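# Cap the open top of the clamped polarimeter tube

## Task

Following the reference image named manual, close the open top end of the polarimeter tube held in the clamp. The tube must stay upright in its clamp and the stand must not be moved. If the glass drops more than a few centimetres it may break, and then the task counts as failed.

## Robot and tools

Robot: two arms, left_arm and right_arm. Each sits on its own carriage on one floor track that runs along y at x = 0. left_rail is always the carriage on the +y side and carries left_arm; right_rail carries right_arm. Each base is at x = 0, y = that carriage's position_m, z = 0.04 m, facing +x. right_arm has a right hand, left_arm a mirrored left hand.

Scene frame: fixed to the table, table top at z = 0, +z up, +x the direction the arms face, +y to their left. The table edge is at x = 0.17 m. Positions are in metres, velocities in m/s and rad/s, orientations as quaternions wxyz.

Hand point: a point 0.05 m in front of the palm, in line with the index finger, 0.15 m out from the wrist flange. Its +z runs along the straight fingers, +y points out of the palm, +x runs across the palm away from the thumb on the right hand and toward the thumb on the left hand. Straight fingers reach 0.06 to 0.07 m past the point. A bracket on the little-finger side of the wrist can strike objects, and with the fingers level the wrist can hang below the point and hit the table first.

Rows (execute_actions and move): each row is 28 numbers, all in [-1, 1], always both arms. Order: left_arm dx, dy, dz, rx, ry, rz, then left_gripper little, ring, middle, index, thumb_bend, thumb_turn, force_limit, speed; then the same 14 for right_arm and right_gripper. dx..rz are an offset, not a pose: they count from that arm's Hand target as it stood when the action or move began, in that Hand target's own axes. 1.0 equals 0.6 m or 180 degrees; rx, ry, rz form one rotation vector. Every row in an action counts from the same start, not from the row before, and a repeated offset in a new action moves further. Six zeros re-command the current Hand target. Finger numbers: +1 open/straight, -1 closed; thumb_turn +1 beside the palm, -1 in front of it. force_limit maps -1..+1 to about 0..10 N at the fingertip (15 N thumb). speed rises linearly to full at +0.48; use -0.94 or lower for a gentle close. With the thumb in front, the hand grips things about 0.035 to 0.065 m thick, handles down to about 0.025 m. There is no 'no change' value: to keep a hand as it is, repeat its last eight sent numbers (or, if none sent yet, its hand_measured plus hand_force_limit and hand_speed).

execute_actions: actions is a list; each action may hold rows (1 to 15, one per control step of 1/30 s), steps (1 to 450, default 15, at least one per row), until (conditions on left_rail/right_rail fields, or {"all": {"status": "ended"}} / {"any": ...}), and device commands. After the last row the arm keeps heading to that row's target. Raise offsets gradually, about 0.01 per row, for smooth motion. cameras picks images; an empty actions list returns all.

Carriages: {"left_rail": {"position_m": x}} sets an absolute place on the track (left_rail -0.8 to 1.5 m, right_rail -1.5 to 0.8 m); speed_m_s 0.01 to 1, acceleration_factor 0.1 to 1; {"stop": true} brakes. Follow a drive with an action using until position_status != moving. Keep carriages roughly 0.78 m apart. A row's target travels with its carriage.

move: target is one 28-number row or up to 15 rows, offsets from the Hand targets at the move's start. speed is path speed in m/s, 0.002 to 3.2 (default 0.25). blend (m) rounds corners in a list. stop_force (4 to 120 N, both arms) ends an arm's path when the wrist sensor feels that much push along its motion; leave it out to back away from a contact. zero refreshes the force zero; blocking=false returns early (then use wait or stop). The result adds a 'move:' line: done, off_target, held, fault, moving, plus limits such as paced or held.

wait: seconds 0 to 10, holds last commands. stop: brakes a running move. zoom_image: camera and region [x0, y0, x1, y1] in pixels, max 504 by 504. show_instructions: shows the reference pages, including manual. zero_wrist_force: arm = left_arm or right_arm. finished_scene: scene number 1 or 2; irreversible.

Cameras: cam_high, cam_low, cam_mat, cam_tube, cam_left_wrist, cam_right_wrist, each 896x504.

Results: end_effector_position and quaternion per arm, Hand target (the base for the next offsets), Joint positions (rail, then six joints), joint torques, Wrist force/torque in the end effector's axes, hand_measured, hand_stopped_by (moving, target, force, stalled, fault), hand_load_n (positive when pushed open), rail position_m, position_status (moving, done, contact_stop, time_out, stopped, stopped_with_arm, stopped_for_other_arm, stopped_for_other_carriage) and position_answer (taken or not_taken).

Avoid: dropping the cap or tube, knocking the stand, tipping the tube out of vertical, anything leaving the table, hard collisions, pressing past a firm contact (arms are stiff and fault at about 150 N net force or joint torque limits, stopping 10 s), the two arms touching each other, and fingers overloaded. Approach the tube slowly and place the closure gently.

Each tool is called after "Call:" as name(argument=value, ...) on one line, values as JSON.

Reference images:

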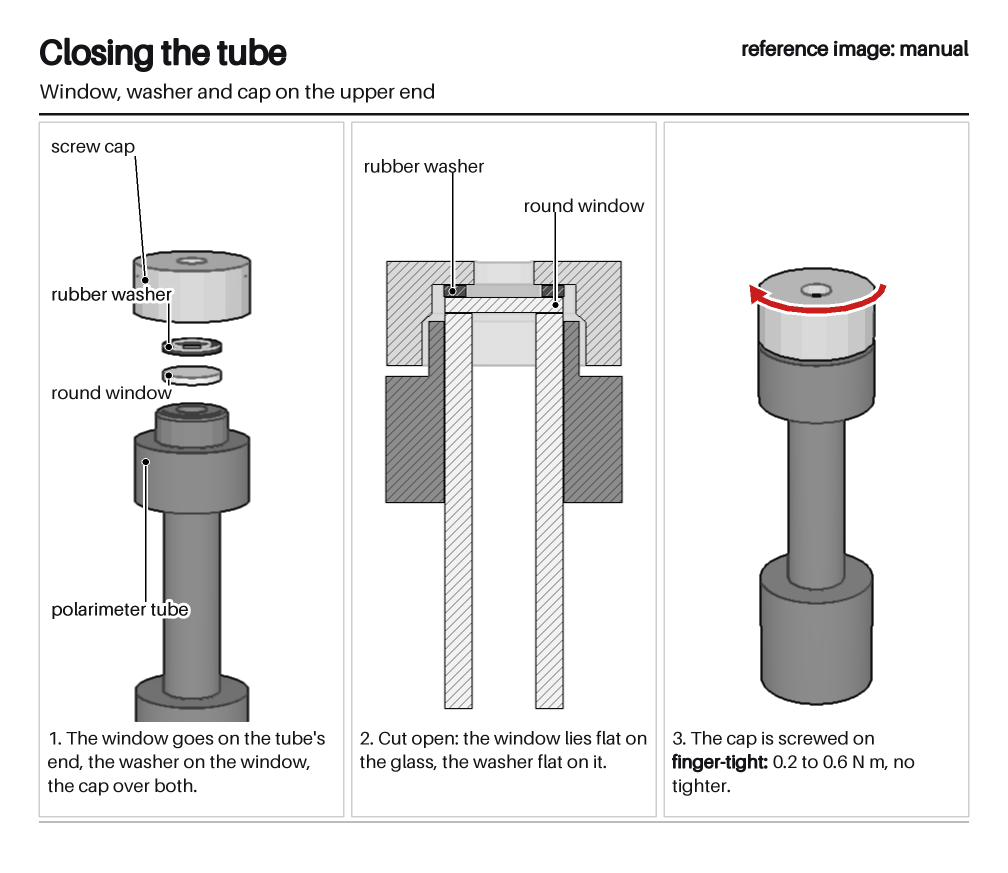

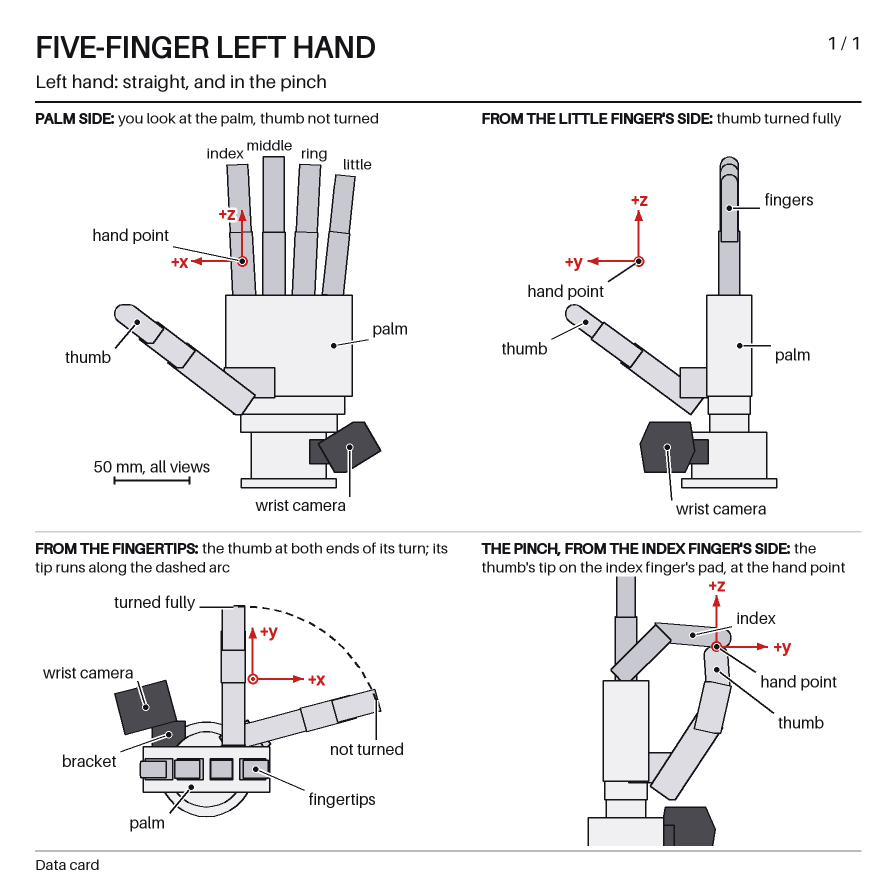

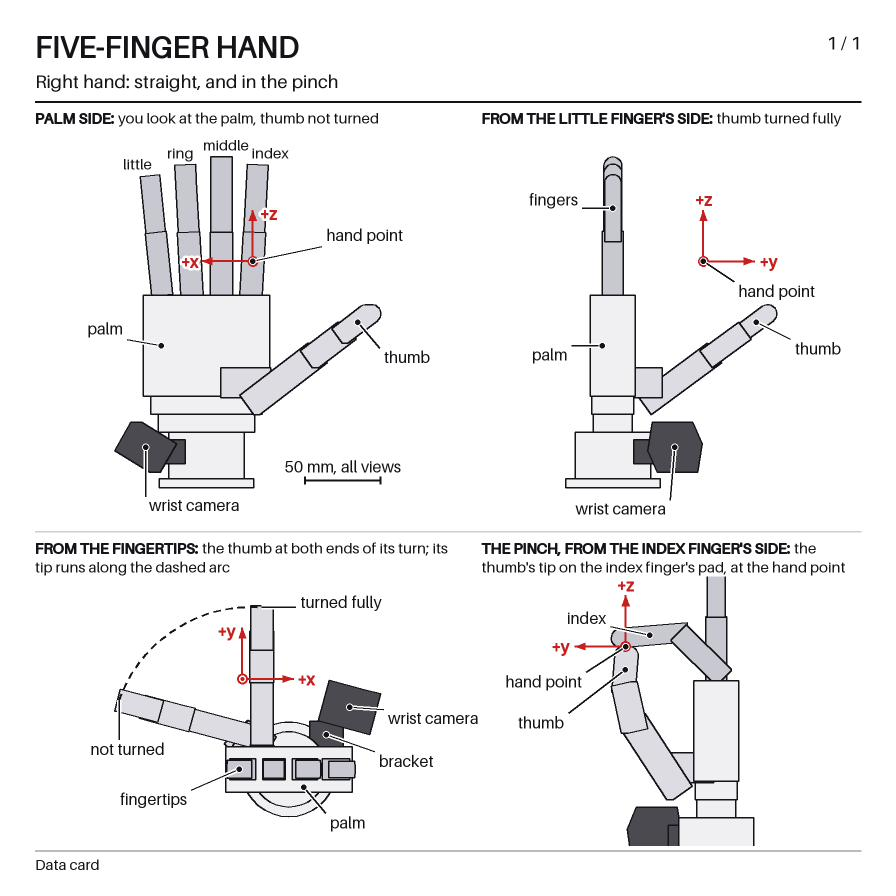

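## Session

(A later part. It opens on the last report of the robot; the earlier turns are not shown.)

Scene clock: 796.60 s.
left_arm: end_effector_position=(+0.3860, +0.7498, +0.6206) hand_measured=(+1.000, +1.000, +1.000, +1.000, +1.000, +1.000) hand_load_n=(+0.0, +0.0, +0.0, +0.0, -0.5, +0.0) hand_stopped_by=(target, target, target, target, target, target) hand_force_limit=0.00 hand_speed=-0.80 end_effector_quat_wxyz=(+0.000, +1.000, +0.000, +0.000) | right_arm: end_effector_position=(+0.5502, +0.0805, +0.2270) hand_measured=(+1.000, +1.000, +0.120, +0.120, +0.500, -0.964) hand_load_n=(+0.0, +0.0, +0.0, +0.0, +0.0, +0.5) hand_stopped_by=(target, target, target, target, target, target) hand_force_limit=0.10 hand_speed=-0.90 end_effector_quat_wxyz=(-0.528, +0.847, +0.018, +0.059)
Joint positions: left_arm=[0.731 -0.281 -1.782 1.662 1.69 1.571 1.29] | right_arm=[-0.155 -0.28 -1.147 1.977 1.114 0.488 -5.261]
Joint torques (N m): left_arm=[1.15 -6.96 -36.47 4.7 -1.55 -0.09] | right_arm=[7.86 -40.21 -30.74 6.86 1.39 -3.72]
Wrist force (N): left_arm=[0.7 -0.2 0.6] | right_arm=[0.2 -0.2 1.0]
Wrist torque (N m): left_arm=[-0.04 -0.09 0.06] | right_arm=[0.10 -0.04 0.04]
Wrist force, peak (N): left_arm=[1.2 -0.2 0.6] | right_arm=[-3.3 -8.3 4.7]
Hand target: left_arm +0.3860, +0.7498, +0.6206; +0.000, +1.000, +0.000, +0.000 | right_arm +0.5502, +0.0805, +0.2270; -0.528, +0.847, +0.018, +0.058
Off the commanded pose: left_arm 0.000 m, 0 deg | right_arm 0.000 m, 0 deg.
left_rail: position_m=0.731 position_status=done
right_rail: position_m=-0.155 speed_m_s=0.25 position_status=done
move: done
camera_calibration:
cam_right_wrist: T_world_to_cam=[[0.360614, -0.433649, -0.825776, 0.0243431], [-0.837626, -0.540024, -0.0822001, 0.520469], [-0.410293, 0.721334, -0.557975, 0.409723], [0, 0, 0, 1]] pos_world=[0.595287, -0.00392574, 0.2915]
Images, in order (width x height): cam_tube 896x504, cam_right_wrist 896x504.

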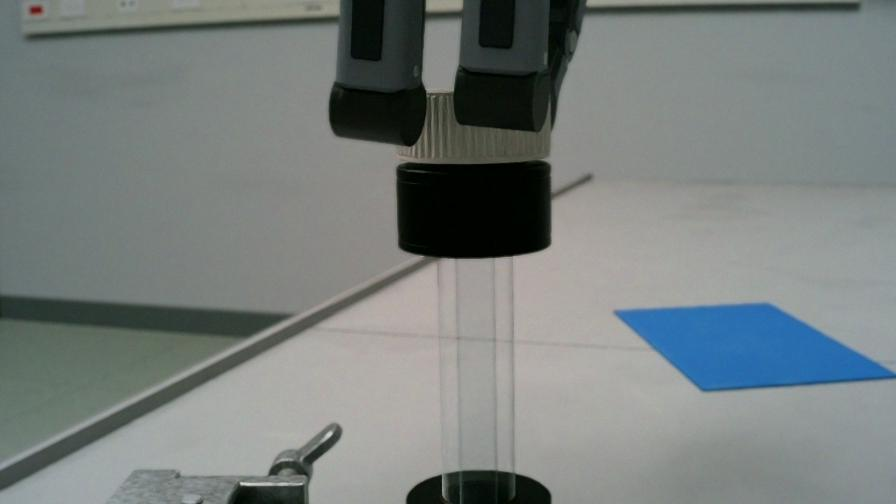

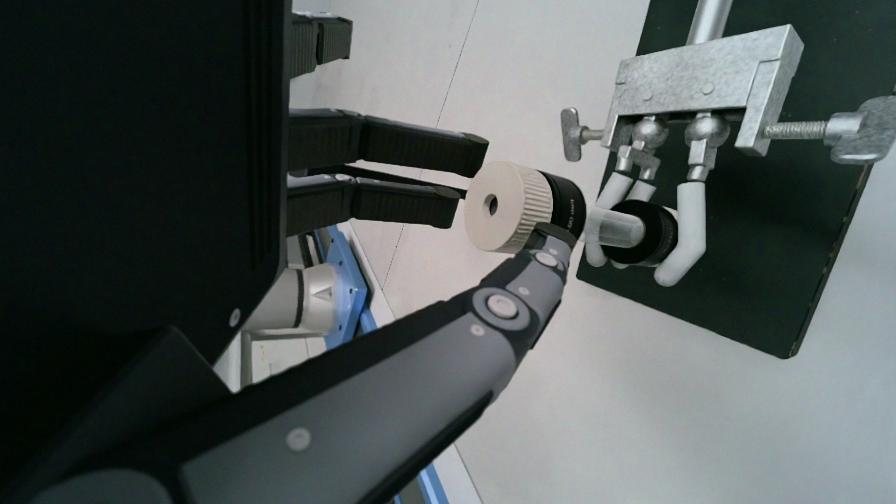

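Call:
move(target=[0,0,0,0,0,0,1,1,1,1,1,1,0,-0.8,-0.0002,-0.0041,0.0091,0,0,0,1,1,0.12,0.12,0.5,-0.965,0.1,-0.9], speed=0.02)

Call:
execute_actions(actions=[{"rows":[[0,0,0,0,0,0,1,1,1,1,1,1,0,-0.8,0,0,0,0,0,0,1,1,-0.35,-0.35,0.5,-0.965,0.4,-0.94]],"steps":75}], cameras=["cam_tube"])

Call:
zoom_image(camera="cam_tube", region=[390, 60, 560, 180])

Scene clock: 797.90 s.
left_arm: end_effector_position=(+0.3860, +0.7498, +0.6206) hand_measured=(+1.000, +1.000, +1.000, +1.000, +1.000, +1.000) hand_load_n=(+0.0, +0.0, +0.0, -0.5, +0.0, +0.0) hand_stopped_by=(target, target, target, target, target, target) hand_force_limit=0.00 hand_speed=-0.80 end_effector_quat_wxyz=(+0.000, +1.000, +0.000, +0.000) | right_arm: end_effector_position=(+0.5503, +0.0864, +0.2268) hand_measured=(+1.000, +1.000, +0.120, +0.120, +0.500, -0.964) hand_load_n=(+0.0, -0.5, +0.0, +0.0, +3.5, +0.5) hand_stopped_by=(target, target, target, target, target, target) hand_force_limit=0.10 hand_speed=-0.90 end_effector_quat_wxyz=(-0.528, +0.847, +0.018, +0.058)
Joint positions: left_arm=[0.731 -0.281 -1.782 1.662 1.69 1.571 1.29] | right_arm=[-0.155 -0.269 -1.148 1.974 1.099 0.484 -5.24]
Joint torques (N m): left_arm=[1.91 -6.21 -36.01 4.84 -1.56 0.16] | right_arm=[7.85 -71.89 -28.66 0.71 -4.06 3.96]
Wrist force (N): left_arm=[0.8 -0.2 0.3] | right_arm=[0.0 -0.1 -4.8]
Wrist torque (N m): left_arm=[-0.02 -0.10 0.06] | right_arm=[-0.03 0.02 -0.20]
Wrist force, peak (N): left_arm=[0.9 0.2 0.9] | right_arm=[0.5 -1.2 -4.9]
Hand target: left_arm +0.3860, +0.7498, +0.6206; +0.000, +1.000, +0.000, +0.000 | right_arm +0.5503, +0.0865, +0.2268; -0.528, +0.847, +0.018, +0.058
Off the commanded pose: left_arm 0.000 m, 0 deg | right_arm 0.000 m, 0 deg.
left_rail: position_m=0.731 position_status=done
right_rail: position_m=-0.155 speed_m_s=0.25 position_status=done
move: done

Scene clock: 800.60 s.
left_arm: end_effector_position=(+0.3860, +0.7498, +0.6206) hand_measured=(+1.000, +1.000, +1.000, +1.000, +1.000, +1.000) hand_load_n=(+0.0, +0.0, +0.0, +0.0, +0.0, +0.0) hand_stopped_by=(target, target, target, target, target, target) hand_force_limit=0.00 hand_speed=-0.80 end_effector_quat_wxyz=(+0.000, +1.000, +0.000, +0.000) | right_arm: end_effector_position=(+0.5503, +0.0865, +0.2268) hand_measured=(+1.000, +1.000, -0.034, -0.098, +0.502, -0.964) hand_load_n=(+0.0, +0.0, +6.5, +7.0, +9.0, -0.5) hand_stopped_by=(target, target, force, force, target, target) hand_force_limit=0.40 hand_speed=-0.94 end_effector_quat_wxyz=(-0.528, +0.847, +0.018, +0.058)
Joint positions: left_arm=[0.731 -0.281 -1.782 1.662 1.69 1.571 1.29] | right_arm=[-0.155 -0.269 -1.148 1.974 1.099 0.484 -5.24]
Joint torques (N m): left_arm=[0.72 -5.22 -37.52 4.92 -1.57 -0.01] | right_arm=[-5.75 -71.09 -29.77 0.87 0.11 3.17]
Wrist force (N): left_arm=[0.6 0.1 0.3] | right_arm=[-0.4 -3.8 -0.3]
Wrist torque (N m): left_arm=[0.03 -0.07 0.04] | right_arm=[0.02 -0.05 -0.22]
Wrist force, peak (N): left_arm=[1.2 -0.4 0.7] | right_arm=[0.3 -1.0 -6.2]
Hand target: left_arm +0.3860, +0.7498, +0.6206; +0.000, +1.000, +0.000, +0.000 | right_arm +0.5503, +0.0865, +0.2268; -0.528, +0.847, +0.018, +0.058
Off the commanded pose: left_arm 0.000 m, 0 deg | right_arm 0.000 m, 0 deg.
left_rail: position_m=0.731 position_status=done
right_rail: position_m=-0.155 speed_m_s=0.25 position_status=done
Images, in order (width x height): cam_tube 896x504.

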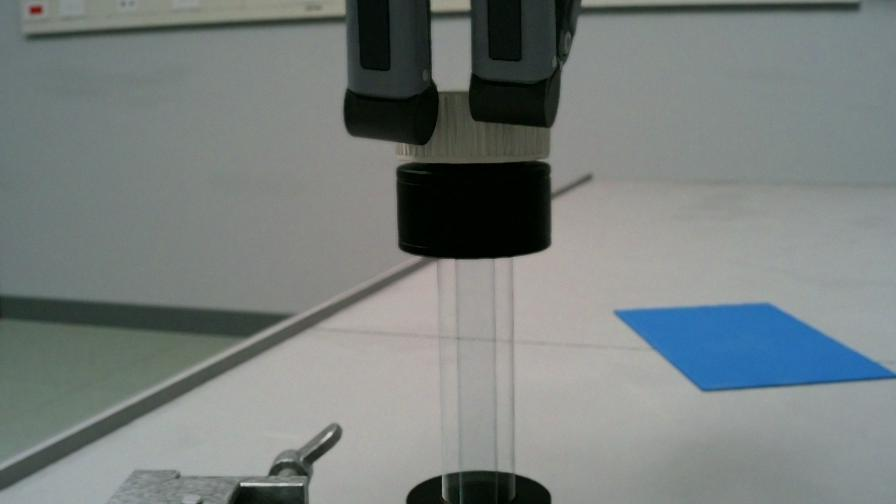

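Scaled by 2.965.

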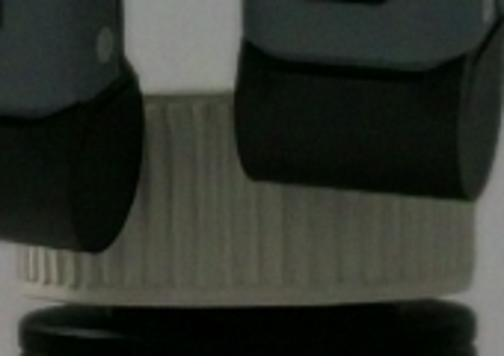

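Call:
move(target=[0,0,0,0,0,0,1,1,1,1,1,1,0,-0.8,0.00775,-0.00335,0.00997,-0.0256,0.1479,0.0731,1,1,-0.35,-0.35,0.5,-0.965,0.4,-0.94], speed=0.08, cameras=["cam_tube"])

Call:
zoom_image(camera="cam_tube", region=[390, 60, 560, 180])

Scene clock: 804.87 s.
left_arm: end_effector_position=(+0.3860, +0.7498, +0.6206) hand_measured=(+1.000, +1.000, +1.000, +1.000, +1.000, +1.000) hand_load_n=(+0.0, +0.0, +0.0, +0.0, +0.0, +0.0) hand_stopped_by=(target, target, target, target, target, target) hand_force_limit=0.00 hand_speed=-0.80 end_effector_quat_wxyz=(+0.000, +1.000, +0.000, +0.000) | right_arm: end_effector_position=(+0.5552, +0.0926, +0.2266) hand_measured=(+1.000, +1.000, -0.034, -0.098, +0.502, -0.964) hand_load_n=(+0.0, +0.0, +6.5, +7.0, +9.5, -1.0) hand_stopped_by=(target, target, force, force, target, target) hand_force_limit=0.40 hand_speed=-0.94 end_effector_quat_wxyz=(-0.487, +0.828, -0.202, +0.192)
Joint positions: left_arm=[0.731 -0.281 -1.782 1.662 1.69 1.571 1.29] | right_arm=[-0.155 -0.251 -1.451 2.122 0.287 0.586 -4.149]
Joint torques (N m): left_arm=[2.8 -4.79 -36.6 4.63 -1.23 -0.07] | right_arm=[3.9 -59.01 -21.41 -1.29 2.96 3.98]
Wrist force (N): left_arm=[1.0 0.1 0.4] | right_arm=[-2.7 -5.3 1.2]
Wrist torque (N m): left_arm=[0.01 -0.13 0.06] | right_arm=[0.17 -0.05 -0.27]
Wrist force, peak (N): left_arm=[1.1 0.0 0.8] | right_arm=[-5.7 -5.4 2.7]
Hand target: left_arm +0.3860, +0.7498, +0.6206; +0.000, +1.000, +0.000, +0.000 | right_arm +0.5552, +0.0926, +0.2266; -0.487, +0.828, -0.202, +0.192
Off the commanded pose: left_arm 0.000 m, 0 deg | right_arm 0.000 m, 0 deg.
left_rail: position_m=0.731 position_status=done
right_rail: position_m=-0.155 speed_m_s=0.25 position_status=done
move: done
Images, in order (width x height): cam_tube 896x504.

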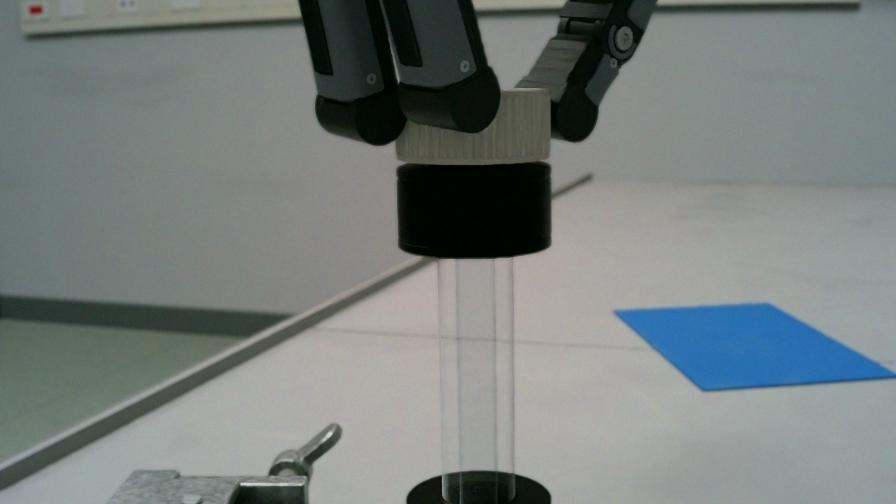

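Scaled by 2.965.

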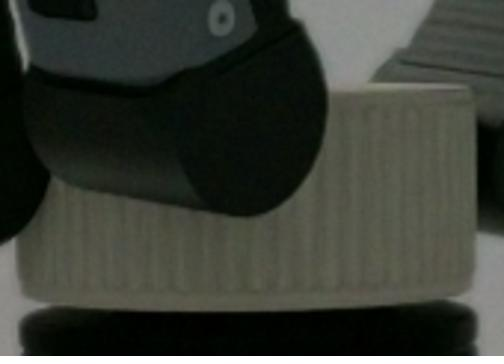

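Call:
move(target=[0,0,0,0,0,0,1,1,1,1,1,1,0,-0.8,0.00688,-0.0036,0.00982,-0.0251,0.1466,0.0757,1,1,-0.35,-0.35,0.5,-0.965,0.4,-0.94], speed=0.06, cameras=["cam_tube"])

Call:
zoom_image(camera="cam_tube", region=[390, 60, 560, 180])

Scene clock: 810.20 s.
left_arm: end_effector_position=(+0.3860, +0.7498, +0.6206) hand_measured=(+1.000, +1.000, +1.000, +1.000, +1.000, +1.000) hand_load_n=(+0.0, +0.0, +0.0, +0.0, +0.0, +0.0) hand_stopped_by=(target, target, target, target, target, target) hand_force_limit=0.00 hand_speed=-0.80 end_effector_quat_wxyz=(+0.000, +1.000, +0.000, +0.000) | right_arm: end_effector_position=(+0.5620, +0.0957, +0.2263) hand_measured=(+1.000, +1.000, -0.034, -0.098, +0.502, -0.964) hand_load_n=(+0.5, +0.0, +6.5, +5.0, +8.5, -4.0) hand_stopped_by=(target, target, force, force, target, target) hand_force_limit=0.40 hand_speed=-0.94 end_effector_quat_wxyz=(-0.414, +0.751, -0.411, +0.309)
Joint positions: left_arm=[0.731 -0.281 -1.782 1.662 1.69 1.571 1.29] | right_arm=[-0.155 -0.079 -1.635 2.234 -0.056 1.125 -3.536]
Joint torques (N m): left_arm=[2.36 -6.89 -37.29 4.92 -1.56 0.07] | right_arm=[2.95 -45.16 -26.14 -1.78 4.58 2.98]
Wrist force (N): left_arm=[0.6 -0.3 0.2] | right_arm=[-4.0 -4.8 3.0]
Wrist torque (N m): left_arm=[-0.04 -0.09 0.06] | right_arm=[0.20 -0.07 -0.33]
Wrist force, peak (N): left_arm=[1.2 -0.2 0.6] | right_arm=[-6.0 -7.3 3.4]
Hand target: left_arm +0.3860, +0.7498, +0.6206; +0.000, +1.000, +0.000, +0.000 | right_arm +0.5620, +0.0957, +0.2263; -0.414, +0.751, -0.411, +0.309
Off the commanded pose: left_arm 0.000 m, 0 deg | right_arm 0.000 m, 0 deg.
left_rail: position_m=0.731 position_status=done
right_rail: position_m=-0.155 speed_m_s=0.25 position_status=done
move: done
Images, in order (width x height): cam_tube 896x504.

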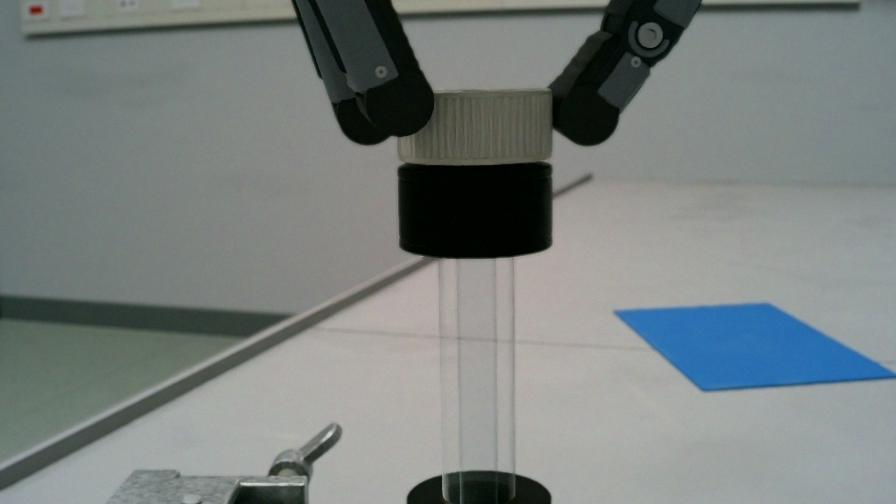

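Scaled by 2.965.

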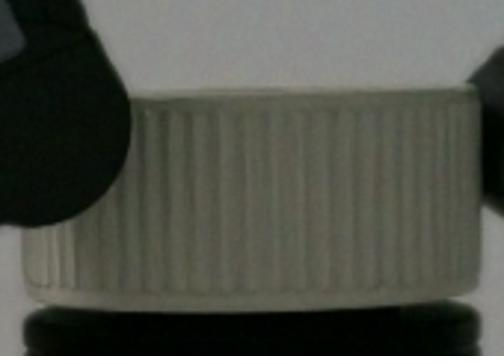

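Call:
execute_actions(actions=[{"rows":[[0,0,0,0,0,0,1,1,1,1,1,1,0,-0.8,0,0,0,0,0,0,1,1,-0.4,-0.4,0.5,-0.965,0.6,-0.94]],"steps":60}])

Scene clock: 812.73 s.
left_arm: end_effector_position=(+0.3860, +0.7498, +0.6206) hand_measured=(+1.000, +1.000, +1.000, +1.000, +1.000, +1.000) hand_load_n=(+0.0, +0.0, +0.0, +0.0, +0.0, +0.0) hand_stopped_by=(target, target, target, target, target, target) hand_force_limit=0.00 hand_speed=-0.80 end_effector_quat_wxyz=(+0.000, +1.000, +0.000, +0.000) | right_arm: end_effector_position=(+0.5620, +0.0957, +0.2263) hand_measured=(+1.000, +1.000, -0.042, -0.112, +0.502, -0.964) hand_load_n=(+0.0, +0.0, +8.5, +9.0, +11.0, -4.5) hand_stopped_by=(target, target, force, force, target, target) hand_force_limit=0.60 hand_speed=-0.94 end_effector_quat_wxyz=(-0.414, +0.751, -0.411, +0.309)
Joint positions: left_arm=[0.731 -0.281 -1.782 1.662 1.69 1.571 1.29] | right_arm=[-0.155 -0.079 -1.635 2.234 -0.056 1.126 -3.536]
Joint torques (N m): left_arm=[2.11 -6.92 -37.19 4.83 -1.48 0.21] | right_arm=[6.03 -42.84 -25.82 2.95 4.11 3.08]
Wrist force (N): left_arm=[0.6 0.0 0.4] | right_arm=[-4.4 -5.4 5.9]
Wrist torque (N m): left_arm=[0.00 -0.08 0.04] | right_arm=[0.17 -0.10 -0.33]
Wrist force, peak (N): left_arm=[1.0 -0.2 0.8] | right_arm=[-5.0 -4.2 6.8]
Hand target: left_arm +0.3860, +0.7498, +0.6206; +0.000, +1.000, +0.000, +0.000 | right_arm +0.5620, +0.0957, +0.2263; -0.414, +0.751, -0.411, +0.309
Off the commanded pose: left_arm 0.000 m, 0 deg | right_arm 0.000 m, 0 deg.
left_rail: position_m=0.731 position_status=done
right_rail: position_m=-0.155 speed_m_s=0.25 position_status=done

Call:
move(target=[0,0,0,0,0,0,1,1,1,1,1,1,0,-0.8,0.00177,-0.00202,0.00427,-0.008,0.0487,0.0259,1,1,-0.4,-0.4,0.5,-0.965,0.6,-0.94], speed=0.03, cameras=["cam_tube"])

Call:
zoom_image(camera="cam_tube", region=[390, 60, 560, 180])

Scene clock: 816.67 s.
left_arm: end_effector_position=(+0.3860, +0.7498, +0.6206) hand_measured=(+1.000, +1.000, +1.000, +1.000, +1.000, +1.000) hand_load_n=(-0.5, +0.0, +0.0, +0.0, +0.0, +0.0) hand_stopped_by=(target, target, target, target, target, target) hand_force_limit=0.00 hand_speed=-0.80 end_effector_quat_wxyz=(+0.000, +1.000, +0.000, +0.000) | right_arm: end_effector_position=(+0.5650, +0.0961, +0.2263) hand_measured=(+1.000, +1.000, -0.042, -0.112, +0.504, -0.964) hand_load_n=(+0.0, +0.0, +8.5, +6.5, +12.0, -5.5) hand_stopped_by=(target, target, force, force, target, target) hand_force_limit=0.60 hand_speed=-0.94 end_effector_quat_wxyz=(-0.384, +0.713, -0.475, +0.343)
Joint positions: left_arm=[0.731 -0.281 -1.782 1.662 1.69 1.571 1.29] | right_arm=[-0.155 0.01 -1.643 2.234 -0.09 1.355 -3.399]
Joint torques (N m): left_arm=[1.44 -4.45 -37.75 4.83 -1.34 -0.06] | right_arm=[1.23 -5.56 -39.83 -1.22 4.51 3.29]
Wrist force (N): left_arm=[1.0 -0.1 0.4] | right_arm=[-6.5 -3.2 3.9]
Wrist torque (N m): left_arm=[-0.01 -0.13 0.07] | right_arm=[0.23 -0.11 -0.35]
Wrist force, peak (N): left_arm=[1.0 0.2 0.8] | right_arm=[-5.1 -4.5 7.0]
Hand target: left_arm +0.3860, +0.7498, +0.6206; +0.000, +1.000, +0.000, +0.000 | right_arm +0.5650, +0.0961, +0.2263; -0.384, +0.713, -0.475, +0.343
Off the commanded pose: left_arm 0.000 m, 0 deg | right_arm 0.000 m, 0 deg.
left_rail: position_m=0.731 position_status=done
right_rail: position_m=-0.155 speed_m_s=0.25 position_status=done
move: done
Images, in order (width x height): cam_tube 896x504.

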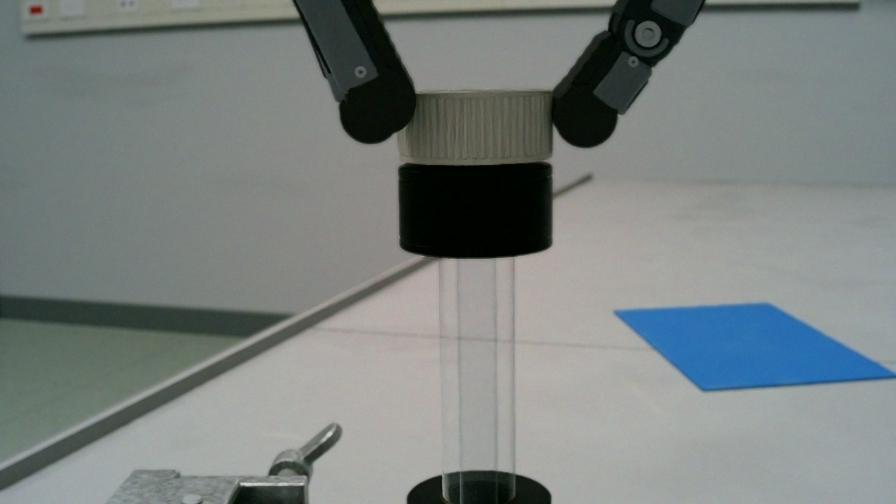

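Scaled by 2.965.

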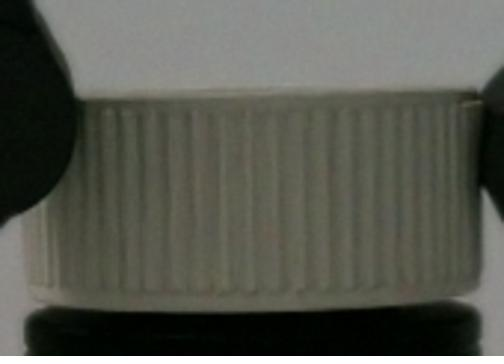

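Call:
move(target=[0,0,0,0,0,0,1,1,1,1,1,1,0,-0.8,0.0011,-0.0017,0.00345,-0.008,0.0485,0.026,1,1,-0.4,-0.4,0.5,-0.965,0.6,-0.94], speed=0.03, cameras=["cam_tube"])

Call:
zoom_image(camera="cam_tube", region=[390, 60, 560, 180])

Scene clock: 820.67 s.
left_arm: end_effector_position=(+0.3860, +0.7498, +0.6206) hand_measured=(+1.000, +1.000, +1.000, +1.000, +1.000, +1.000) hand_load_n=(+0.0, +0.0, +0.0, +0.0, -0.5, +0.0) hand_stopped_by=(target, target, target, target, target, target) hand_force_limit=0.00 hand_speed=-0.80 end_effector_quat_wxyz=(+0.000, +1.000, +0.000, +0.000) | right_arm: end_effector_position=(+0.5674, +0.0962, +0.2263) hand_measured=(+1.000, +1.000, -0.042, -0.112, +0.504, -0.964) hand_load_n=(-0.5, +0.0, +9.5, +4.5, +11.5, -6.0) hand_stopped_by=(target, target, force, force, target, target) hand_force_limit=0.60 hand_speed=-0.94 end_effector_quat_wxyz=(-0.352, +0.670, -0.536, +0.374)
Joint positions: left_arm=[0.731 -0.281 -1.782 1.662 1.69 1.571 1.29] | right_arm=[-0.155 0.103 -1.626 2.216 -0.098 1.592 -3.272]
Joint torques (N m): left_arm=[2.42 -7.17 -36.56 4.75 -1.26 -0.23] | right_arm=[3.07 -10.37 -38.42 4.17 4.98 3.62]
Wrist force (N): left_arm=[1.0 0.0 0.4] | right_arm=[-6.7 -3.5 4.3]
Wrist torque (N m): left_arm=[0.00 -0.14 0.07] | right_arm=[0.21 -0.26 -0.29]
Wrist force, peak (N): left_arm=[1.3 0.2 0.5] | right_arm=[-7.2 -3.6 4.3]
Hand target: left_arm +0.3860, +0.7498, +0.6206; +0.000, +1.000, +0.000, +0.000 | right_arm +0.5674, +0.0962, +0.2263; -0.352, +0.670, -0.536, +0.374
Off the commanded pose: left_arm 0.000 m, 0 deg | right_arm 0.000 m, 0 deg.
left_rail: position_m=0.731 position_status=done
right_rail: position_m=-0.155 speed_m_s=0.25 position_status=done
move: done
Images, in order (width x height): cam_tube 896x504.

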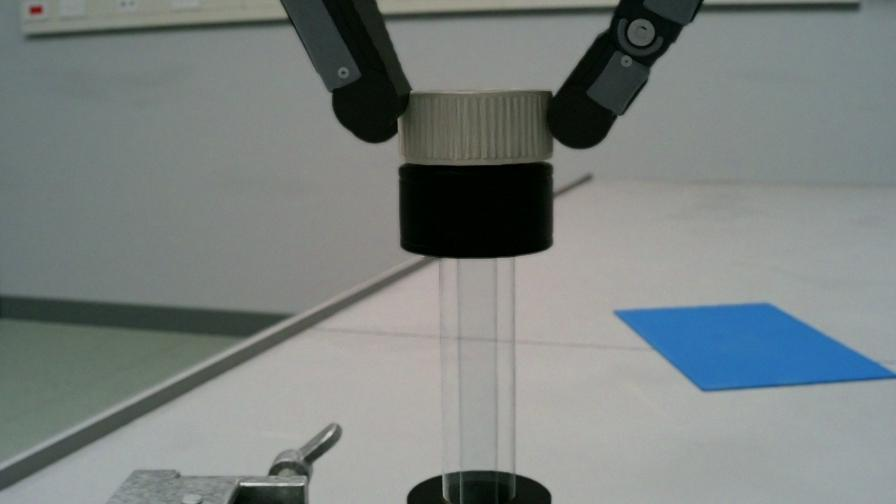

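Scaled by 2.965.

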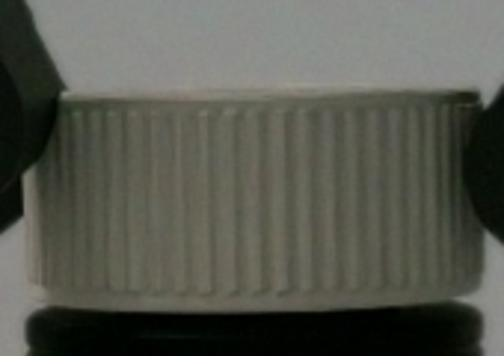

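Call:
move(target=[0,0,0,0,0,0,1,1,1,1,1,1,0,-0.8,0.00055,-0.00085,0.00172,-0.004,0.0243,0.013,1,1,-0.4,-0.4,0.5,-0.965,0.6,-0.94], speed=0.02)

Scene clock: 823.60 s.
left_arm: end_effector_position=(+0.3860, +0.7498, +0.6206) hand_measured=(+1.000, +1.000, +1.000, +1.000, +1.000, +1.000) hand_load_n=(+0.0, +0.0, +0.0, +0.0, +0.0, +0.0) hand_stopped_by=(target, target, target, target, target, target) hand_force_limit=0.00 hand_speed=-0.80 end_effector_quat_wxyz=(+0.000, +1.000, +0.000, +0.000) | right_arm: end_effector_position=(+0.5686, +0.0961, +0.2263) hand_measured=(+1.000, +1.000, -0.042, -0.112, +0.504, -0.964) hand_load_n=(+0.0, +0.0, +10.0, +3.5, +11.0, -5.5) hand_stopped_by=(target, target, force, force, target, target) hand_force_limit=0.60 hand_speed=-0.94 end_effector_quat_wxyz=(-0.335, +0.646, -0.565, +0.389)
Joint positions: left_arm=[0.731 -0.281 -1.782 1.662 1.69 1.571 1.29] | right_arm=[-0.155 0.149 -1.609 2.2 -0.092 1.709 -3.209]
Joint torques (N m): left_arm=[1.77 -5.54 -36.59 4.94 -1.38 0.1] | right_arm=[-0.93 -10.91 -37.14 4.29 5.43 2.9]
Wrist force (N): left_arm=[1.0 0.0 0.5] | right_arm=[-7.7 -4.1 4.2]
Wrist torque (N m): left_arm=[-0.02 -0.13 0.07] | right_arm=[0.23 -0.25 -0.28]
Wrist force, peak (N): left_arm=[1.3 -0.1 0.8] | right_arm=[-8.2 -3.8 4.3]
Hand target: left_arm +0.3860, +0.7498, +0.6206; +0.000, +1.000, +0.000, +0.000 | right_arm +0.5686, +0.0961, +0.2263; -0.334, +0.646, -0.565, +0.389
Off the commanded pose: left_arm 0.000 m, 0 deg | right_arm 0.000 m, 0 deg.
left_rail: position_m=0.731 position_status=done
right_rail: position_m=-0.155 speed_m_s=0.25 position_status=done
move: done

Call:
execute_actions(actions=[{"rows":[[0,0,0,0,0,0,1,1,1,1,1,1,0,-0.8,0,0,0,0,0,0,1,1,-0.45,-0.45,0.5,-0.965,0.75,-0.94]],"steps":60}])

Call:
move(target=[0,0,0,0,0,0,1,1,1,1,1,1,0,-0.8,-0.0008,0,0,0,0,0,1,1,-0.45,-0.45,0.5,-0.965,0.75,-0.94], speed=0.01)

Scene clock: 826.50 s.
left_arm: end_effector_position=(+0.3860, +0.7498, +0.6206) hand_measured=(+1.000, +1.000, +1.000, +1.000, +1.000, +1.000) hand_load_n=(+0.0, +0.5, -0.5, +0.0, -0.5, +0.0) hand_stopped_by=(target, target, target, target, target, target) hand_force_limit=0.00 hand_speed=-0.80 end_effector_quat_wxyz=(+0.000, +1.000, +0.000, +0.000) | right_arm: end_effector_position=(+0.5686, +0.0961, +0.2263) hand_measured=(+1.000, +1.000, -0.042, -0.126, +0.504, -0.964) hand_load_n=(+0.0, +0.0, +9.0, +8.5, +13.0, -5.5) hand_stopped_by=(target, target, force, force, target, target) hand_force_limit=0.75 hand_speed=-0.94 end_effector_quat_wxyz=(-0.334, +0.646, -0.565, +0.389)
Joint positions: left_arm=[0.731 -0.281 -1.782 1.662 1.69 1.571 1.29] | right_arm=[-0.155 0.149 -1.609 2.2 -0.092 1.71 -3.208]
Joint torques (N m): left_arm=[2.61 -6.84 -36.6 4.6 -1.2 -0.04] | right_arm=[3.58 -13.79 -34.36 4.93 4.78 2.62]
Wrist force (N): left_arm=[1.0 -0.1 0.5] | right_arm=[-7.7 -3.6 5.6]
Wrist torque (N m): left_arm=[-0.02 -0.13 0.07] | right_arm=[0.21 -0.19 -0.28]
Wrist force, peak (N): left_arm=[1.1 0.0 0.8] | right_arm=[-7.8 -3.4 5.8]
Hand target: left_arm +0.3860, +0.7498, +0.6206; +0.000, +1.000, +0.000, +0.000 | right_arm +0.5686, +0.0961, +0.2263; -0.334, +0.646, -0.565, +0.389
Off the commanded pose: left_arm 0.000 m, 0 deg | right_arm 0.000 m, 0 deg.
left_rail: position_m=0.731 position_status=done
right_rail: position_m=-0.155 speed_m_s=0.25 position_status=done

Scene clock: 827.20 s.
left_arm: end_effector_position=(+0.3860, +0.7498, +0.6206) hand_measured=(+1.000, +1.000, +1.000, +1.000, +1.000, +1.000) hand_load_n=(+0.0, +0.0, +0.0, +0.0, +0.0, +0.0) hand_stopped_by=(target, target, target, target, target, target) hand_force_limit=0.00 hand_speed=-0.80 end_effector_quat_wxyz=(+0.000, +1.000, +0.000, +0.000) | right_arm: end_effector_position=(+0.5685, +0.0965, +0.2262) hand_measured=(+1.000, +1.000, -0.042, -0.126, +0.504, -0.964) hand_load_n=(+0.0, +0.0, +8.5, +9.0, +12.5, -6.5) hand_stopped_by=(target, target, force, force, target, target) hand_force_limit=0.75 hand_speed=-0.94 end_effector_quat_wxyz=(-0.334, +0.646, -0.565, +0.389)
Joint positions: left_arm=[0.731 -0.281 -1.782 1.662 1.69 1.571 1.29] | right_arm=[-0.155 0.15 -1.609 2.2 -0.092 1.711 -3.208]
Joint torques (N m): left_arm=[1.13 -6.63 -36.78 4.88 -1.44 -0.04] | right_arm=[3.93 -9.55 -36.06 1.37 4.61 2.78]
Wrist force (N): left_arm=[0.9 0.0 0.6] | right_arm=[-3.6 -5.0 4.9]
Wrist torque (N m): left_arm=[-0.02 -0.12 0.06] | right_arm=[0.19 -0.17 -0.32]
Wrist force, peak (N): left_arm=[0.9 -0.1 0.7] | right_arm=[-7.4 -3.6 5.6]
Hand target: left_arm +0.3860, +0.7498, +0.6206; +0.000, +1.000, +0.000, +0.000 | right_arm +0.5686, +0.0965, +0.2262; -0.334, +0.646, -0.565, +0.389
Off the commanded pose: left_arm 0.000 m, 0 deg | right_arm 0.000 m, 0 deg.
left_rail: position_m=0.731 position_status=done
right_rail: position_m=-0.155 speed_m_s=0.25 position_status=done
move: done

Call:
move(target=[0,0,0,0,0,0,1,1,1,1,1,1,0,-0.8,0.00188,-0.00157,0.00338,-0.0075,0.0484,0.0263,1,1,-0.45,-0.45,0.5,-0.965,0.75,-0.94], speed=0.03, cameras=["cam_tube","cam_right_wrist"])

Call:
zoom_image(camera="cam_tube", region=[390, 60, 560, 180])

Scene clock: 831.00 s.
left_arm: end_effector_position=(+0.3860, +0.7498, +0.6206) hand_measured=(+1.000, +1.000, +1.000, +1.000, +1.000, +1.000) hand_load_n=(+0.0, +0.0, +0.0, +0.0, +0.0, +0.0) hand_stopped_by=(target, target, target, target, target, target) hand_force_limit=0.00 hand_speed=-0.80 end_effector_quat_wxyz=(+0.000, +1.000, +0.000, +0.000) | right_arm: end_effector_position=(+0.5708, +0.0955, +0.2262) hand_measured=(+1.000, +1.000, -0.042, -0.126, +0.504, -0.964) hand_load_n=(+0.0, +0.0, +11.0, +4.0, +11.0, -5.0) hand_stopped_by=(target, target, force, force, target, target) hand_force_limit=0.75 hand_speed=-0.94 end_effector_quat_wxyz=(-0.299, +0.595, -0.620, +0.416)
Joint positions: left_arm=[0.731 -0.281 -1.782 1.662 1.69 1.571 1.29] | right_arm=[-0.155 0.234 -1.562 2.158 -0.062 1.935 -3.076]
Joint torques (N m): left_arm=[1.39 -6.71 -36.64 4.66 -1.52 -0.08] | right_arm=[-1.83 -14.92 -36.09 6.24 6.67 1.83]
Wrist force (N): left_arm=[1.0 -0.2 0.5] | right_arm=[-12.3 -4.4 4.3]
Wrist torque (N m): left_arm=[-0.04 -0.13 0.07] | right_arm=[0.24 -0.24 -0.25]
Wrist force, peak (N): left_arm=[1.2 -0.3 0.6] | right_arm=[-12.9 -3.2 4.8]
Hand target: left_arm +0.3860, +0.7498, +0.6206; +0.000, +1.000, +0.000, +0.000 | right_arm +0.5709, +0.0955, +0.2262; -0.299, +0.595, -0.620, +0.416
Off the commanded pose: left_arm 0.000 m, 0 deg | right_arm 0.000 m, 0 deg.
left_rail: position_m=0.731 position_status=done
right_rail: position_m=-0.155 speed_m_s=0.25 position_status=done
move: done
camera_calibration:
cam_right_wrist: T_world_to_cam=[[-0.500165, -0.321796, -0.803917, 0.498467], [-0.46677, 0.882153, -0.062706, 0.193846], [0.729356, 0.343881, -0.591427, -0.200013], [0, 0, 0, 1]] pos_world=[0.485678, 0.0581834, 0.294589]
Images, in order (width x height): cam_tube 896x504, cam_right_wrist 896x504.

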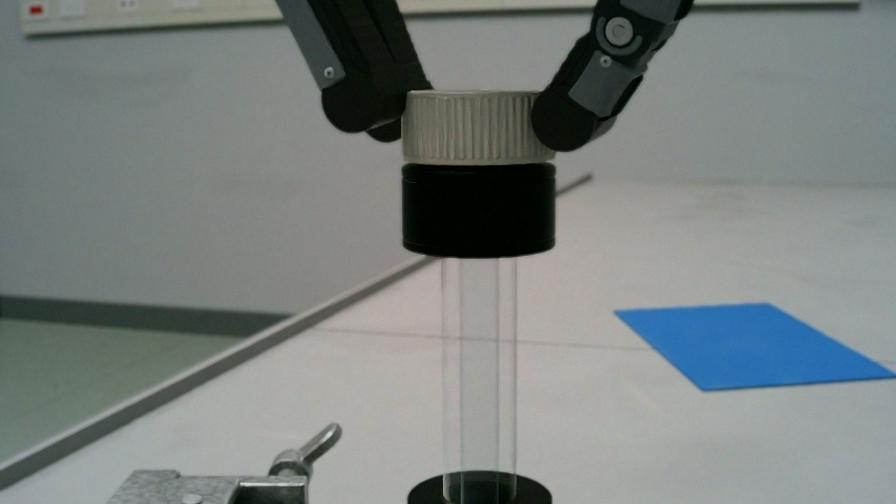

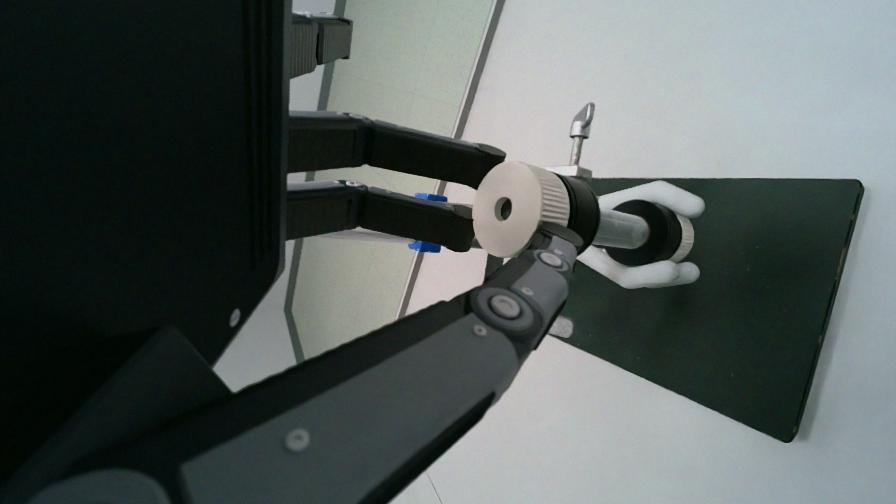

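Scaled by 2.965.

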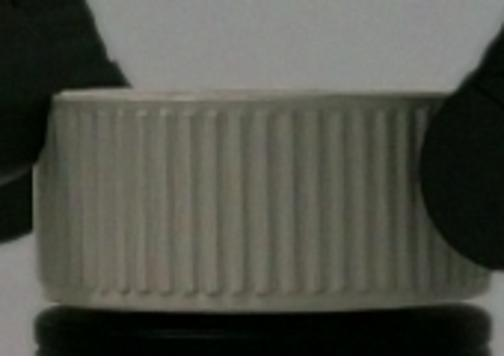

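Call:
move(target=[0,0,0,0,0,0,1,1,1,1,1,1,0,-0.8,-0.0016,0,0,0,0,0,1,1,-0.45,-0.45,0.5,-0.965,0.75,-0.94], speed=0.01)

Scene clock: 832.03 s.
left_arm: end_effector_position=(+0.3860, +0.7498, +0.6206) hand_measured=(+1.000, +1.000, +1.000, +1.000, +1.000, +1.000) hand_load_n=(+0.0, +0.0, +0.0, +0.0, +0.0, +0.0) hand_stopped_by=(target, target, target, target, target, target) hand_force_limit=0.00 hand_speed=-0.80 end_effector_quat_wxyz=(+0.000, +1.000, +0.000, +0.000) | right_arm: end_effector_position=(+0.5710, +0.0964, +0.2261) hand_measured=(+1.000, +1.000, -0.042, -0.126, +0.504, -0.964) hand_load_n=(+0.0, +0.0, +11.0, +4.0, +11.0, -5.5) hand_stopped_by=(target, target, force, force, target, target) hand_force_limit=0.75 hand_speed=-0.94 end_effector_quat_wxyz=(-0.299, +0.595, -0.620, +0.416)
Joint positions: left_arm=[0.731 -0.281 -1.782 1.662 1.69 1.571 1.29] | right_arm=[-0.155 0.236 -1.561 2.157 -0.062 1.937 -3.075]
Joint torques (N m): left_arm=[1.22 -5.2 -36.42 4.58 -1.47 0.17] | right_arm=[6.07 -18.62 -35.42 5.78 4.9 3.35]
Wrist force (N): left_arm=[0.8 -0.3 0.6] | right_arm=[-5.3 -4.5 4.1]
Wrist torque (N m): left_arm=[-0.04 -0.10 0.06] | right_arm=[0.20 -0.15 -0.32]
Wrist force, peak (N): left_arm=[1.2 -0.1 0.5] | right_arm=[-12.9 -3.7 4.8]
Hand target: left_arm +0.3860, +0.7498, +0.6206; +0.000, +1.000, +0.000, +0.000 | right_arm +0.5710, +0.0965, +0.2261; -0.299, +0.595, -0.620, +0.416
Off the commanded pose: left_arm 0.000 m, 0 deg | right_arm 0.000 m, 0 deg.
left_rail: position_m=0.731 position_status=done
right_rail: position_m=-0.155 speed_m_s=0.25 position_status=done
move: done

Call:
move(target=[0,0,0,0,0,0,1,1,1,1,1,1,0,-0.8,0.00058,-0.00167,0.0032,-0.0072,0.0484,0.0265,1,1,-0.45,-0.45,0.5,-0.965,0.75,-0.94], speed=0.03, cameras=["cam_tube"])

Call:
zoom_image(camera="cam_tube", region=[390, 60, 560, 180])

Scene clock: 836.10 s.
left_arm: end_effector_position=(+0.3860, +0.7498, +0.6206) hand_measured=(+1.000, +1.000, +1.000, +1.000, +1.000, +1.000) hand_load_n=(+0.0, +0.0, -0.5, +0.0, +0.0, +0.0) hand_stopped_by=(target, target, target, target, target, target) hand_force_limit=0.00 hand_speed=-0.80 end_effector_quat_wxyz=(+0.000, +1.000, +0.000, +0.000) | right_arm: end_effector_position=(+0.5731, +0.0959, +0.2261) hand_measured=(+1.000, +1.000, -0.042, -0.126, +0.504, -0.964) hand_load_n=(+0.0, +0.0, +12.0, +3.0, +9.5, -4.0) hand_stopped_by=(target, target, force, force, target, target) hand_force_limit=0.75 hand_speed=-0.94 end_effector_quat_wxyz=(+0.261, -0.539, +0.669, -0.440)
Joint positions: left_arm=[0.731 -0.281 -1.782 1.662 1.69 1.571 1.29] | right_arm=[-0.155 0.308 -1.498 2.1 0.001 2.145 -2.926]
Joint torques (N m): left_arm=[0.49 -5.24 -36.13 4.59 -1.5 0.13] | right_arm=[5.35 -16.29 -33.64 6.81 4.14 3.39]
Wrist force (N): left_arm=[0.8 0.1 0.6] | right_arm=[-4.8 -5.3 7.5]
Wrist torque (N m): left_arm=[0.01 -0.10 0.05] | right_arm=[0.25 -0.20 -0.33]
Wrist force, peak (N): left_arm=[1.0 0.2 1.0] | right_arm=[-11.2 -4.7 5.6]
Hand target: left_arm +0.3860, +0.7498, +0.6206; +0.000, +1.000, +0.000, +0.000 | right_arm +0.5731, +0.0959, +0.2261; +0.261, -0.539, +0.669, -0.440
Off the commanded pose: left_arm 0.000 m, 0 deg | right_arm 0.000 m, 0 deg.
left_rail: position_m=0.731 position_status=done
right_rail: position_m=-0.155 speed_m_s=0.25 position_status=done
move: done
Images, in order (width x height): cam_tube 896x504.

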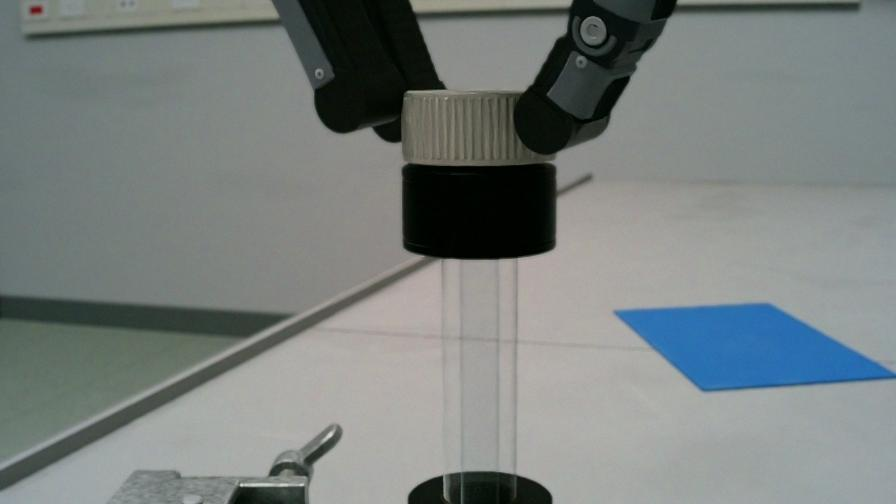

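Scaled by 2.965.

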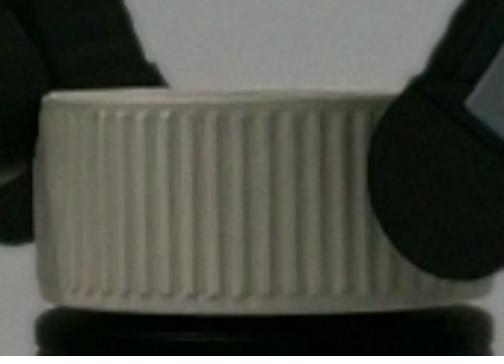

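Call:
move(target=[0,0,0,0,0,0,1,1,1,1,1,1,0,-0.8,-0.0009,-0.00072,0.00108,0,0,0,1,1,-0.45,-0.45,0.5,-0.965,0.75,-0.94], speed=0.01)

Scene clock: 837.33 s.
left_arm: end_effector_position=(+0.3860, +0.7498, +0.6206) hand_measured=(+1.000, +1.000, +1.000, +1.000, +1.000, +1.000) hand_load_n=(+0.0, +0.0, +0.0, +0.0, +0.0, +0.0) hand_stopped_by=(target, target, target, target, target, target) hand_force_limit=0.00 hand_speed=-0.80 end_effector_quat_wxyz=(+0.000, +1.000, +0.000, +0.000) | right_arm: end_effector_position=(+0.5739, +0.0962, +0.2261) hand_measured=(+1.000, +1.000, -0.042, -0.126, +0.504, -0.964) hand_load_n=(+0.0, +0.0, +11.0, +2.5, +10.0, -5.0) hand_stopped_by=(target, target, force, force, target, target) hand_force_limit=0.75 hand_speed=-0.94 end_effector_quat_wxyz=(+0.261, -0.539, +0.669, -0.440)
Joint positions: left_arm=[0.731 -0.281 -1.782 1.662 1.69 1.571 1.29] | right_arm=[-0.155 0.309 -1.496 2.098 0.002 2.146 -2.926]
Joint torques (N m): left_arm=[1.46 -6.73 -37 4.86 -1.56 0.23] | right_arm=[9.29 -19.35 -37.47 4.55 3.15 3.85]
Wrist force (N): left_arm=[0.9 -0.1 0.5] | right_arm=[0.1 -5.6 1.5]
Wrist torque (N m): left_arm=[-0.03 -0.11 0.06] | right_arm=[0.13 -0.12 -0.35]
Wrist force, peak (N): left_arm=[1.1 -0.2 0.6] | right_arm=[-4.9 -5.2 7.6]
Hand target: left_arm +0.3860, +0.7498, +0.6206; +0.000, +1.000, +0.000, +0.000 | right_arm +0.5740, +0.0962, +0.2261; +0.261, -0.539, +0.669, -0.440
Off the commanded pose: left_arm 0.000 m, 0 deg | right_arm 0.000 m, 0 deg.
left_rail: position_m=0.731 position_status=done
right_rail: position_m=-0.155 speed_m_s=0.25 position_status=done
move: done


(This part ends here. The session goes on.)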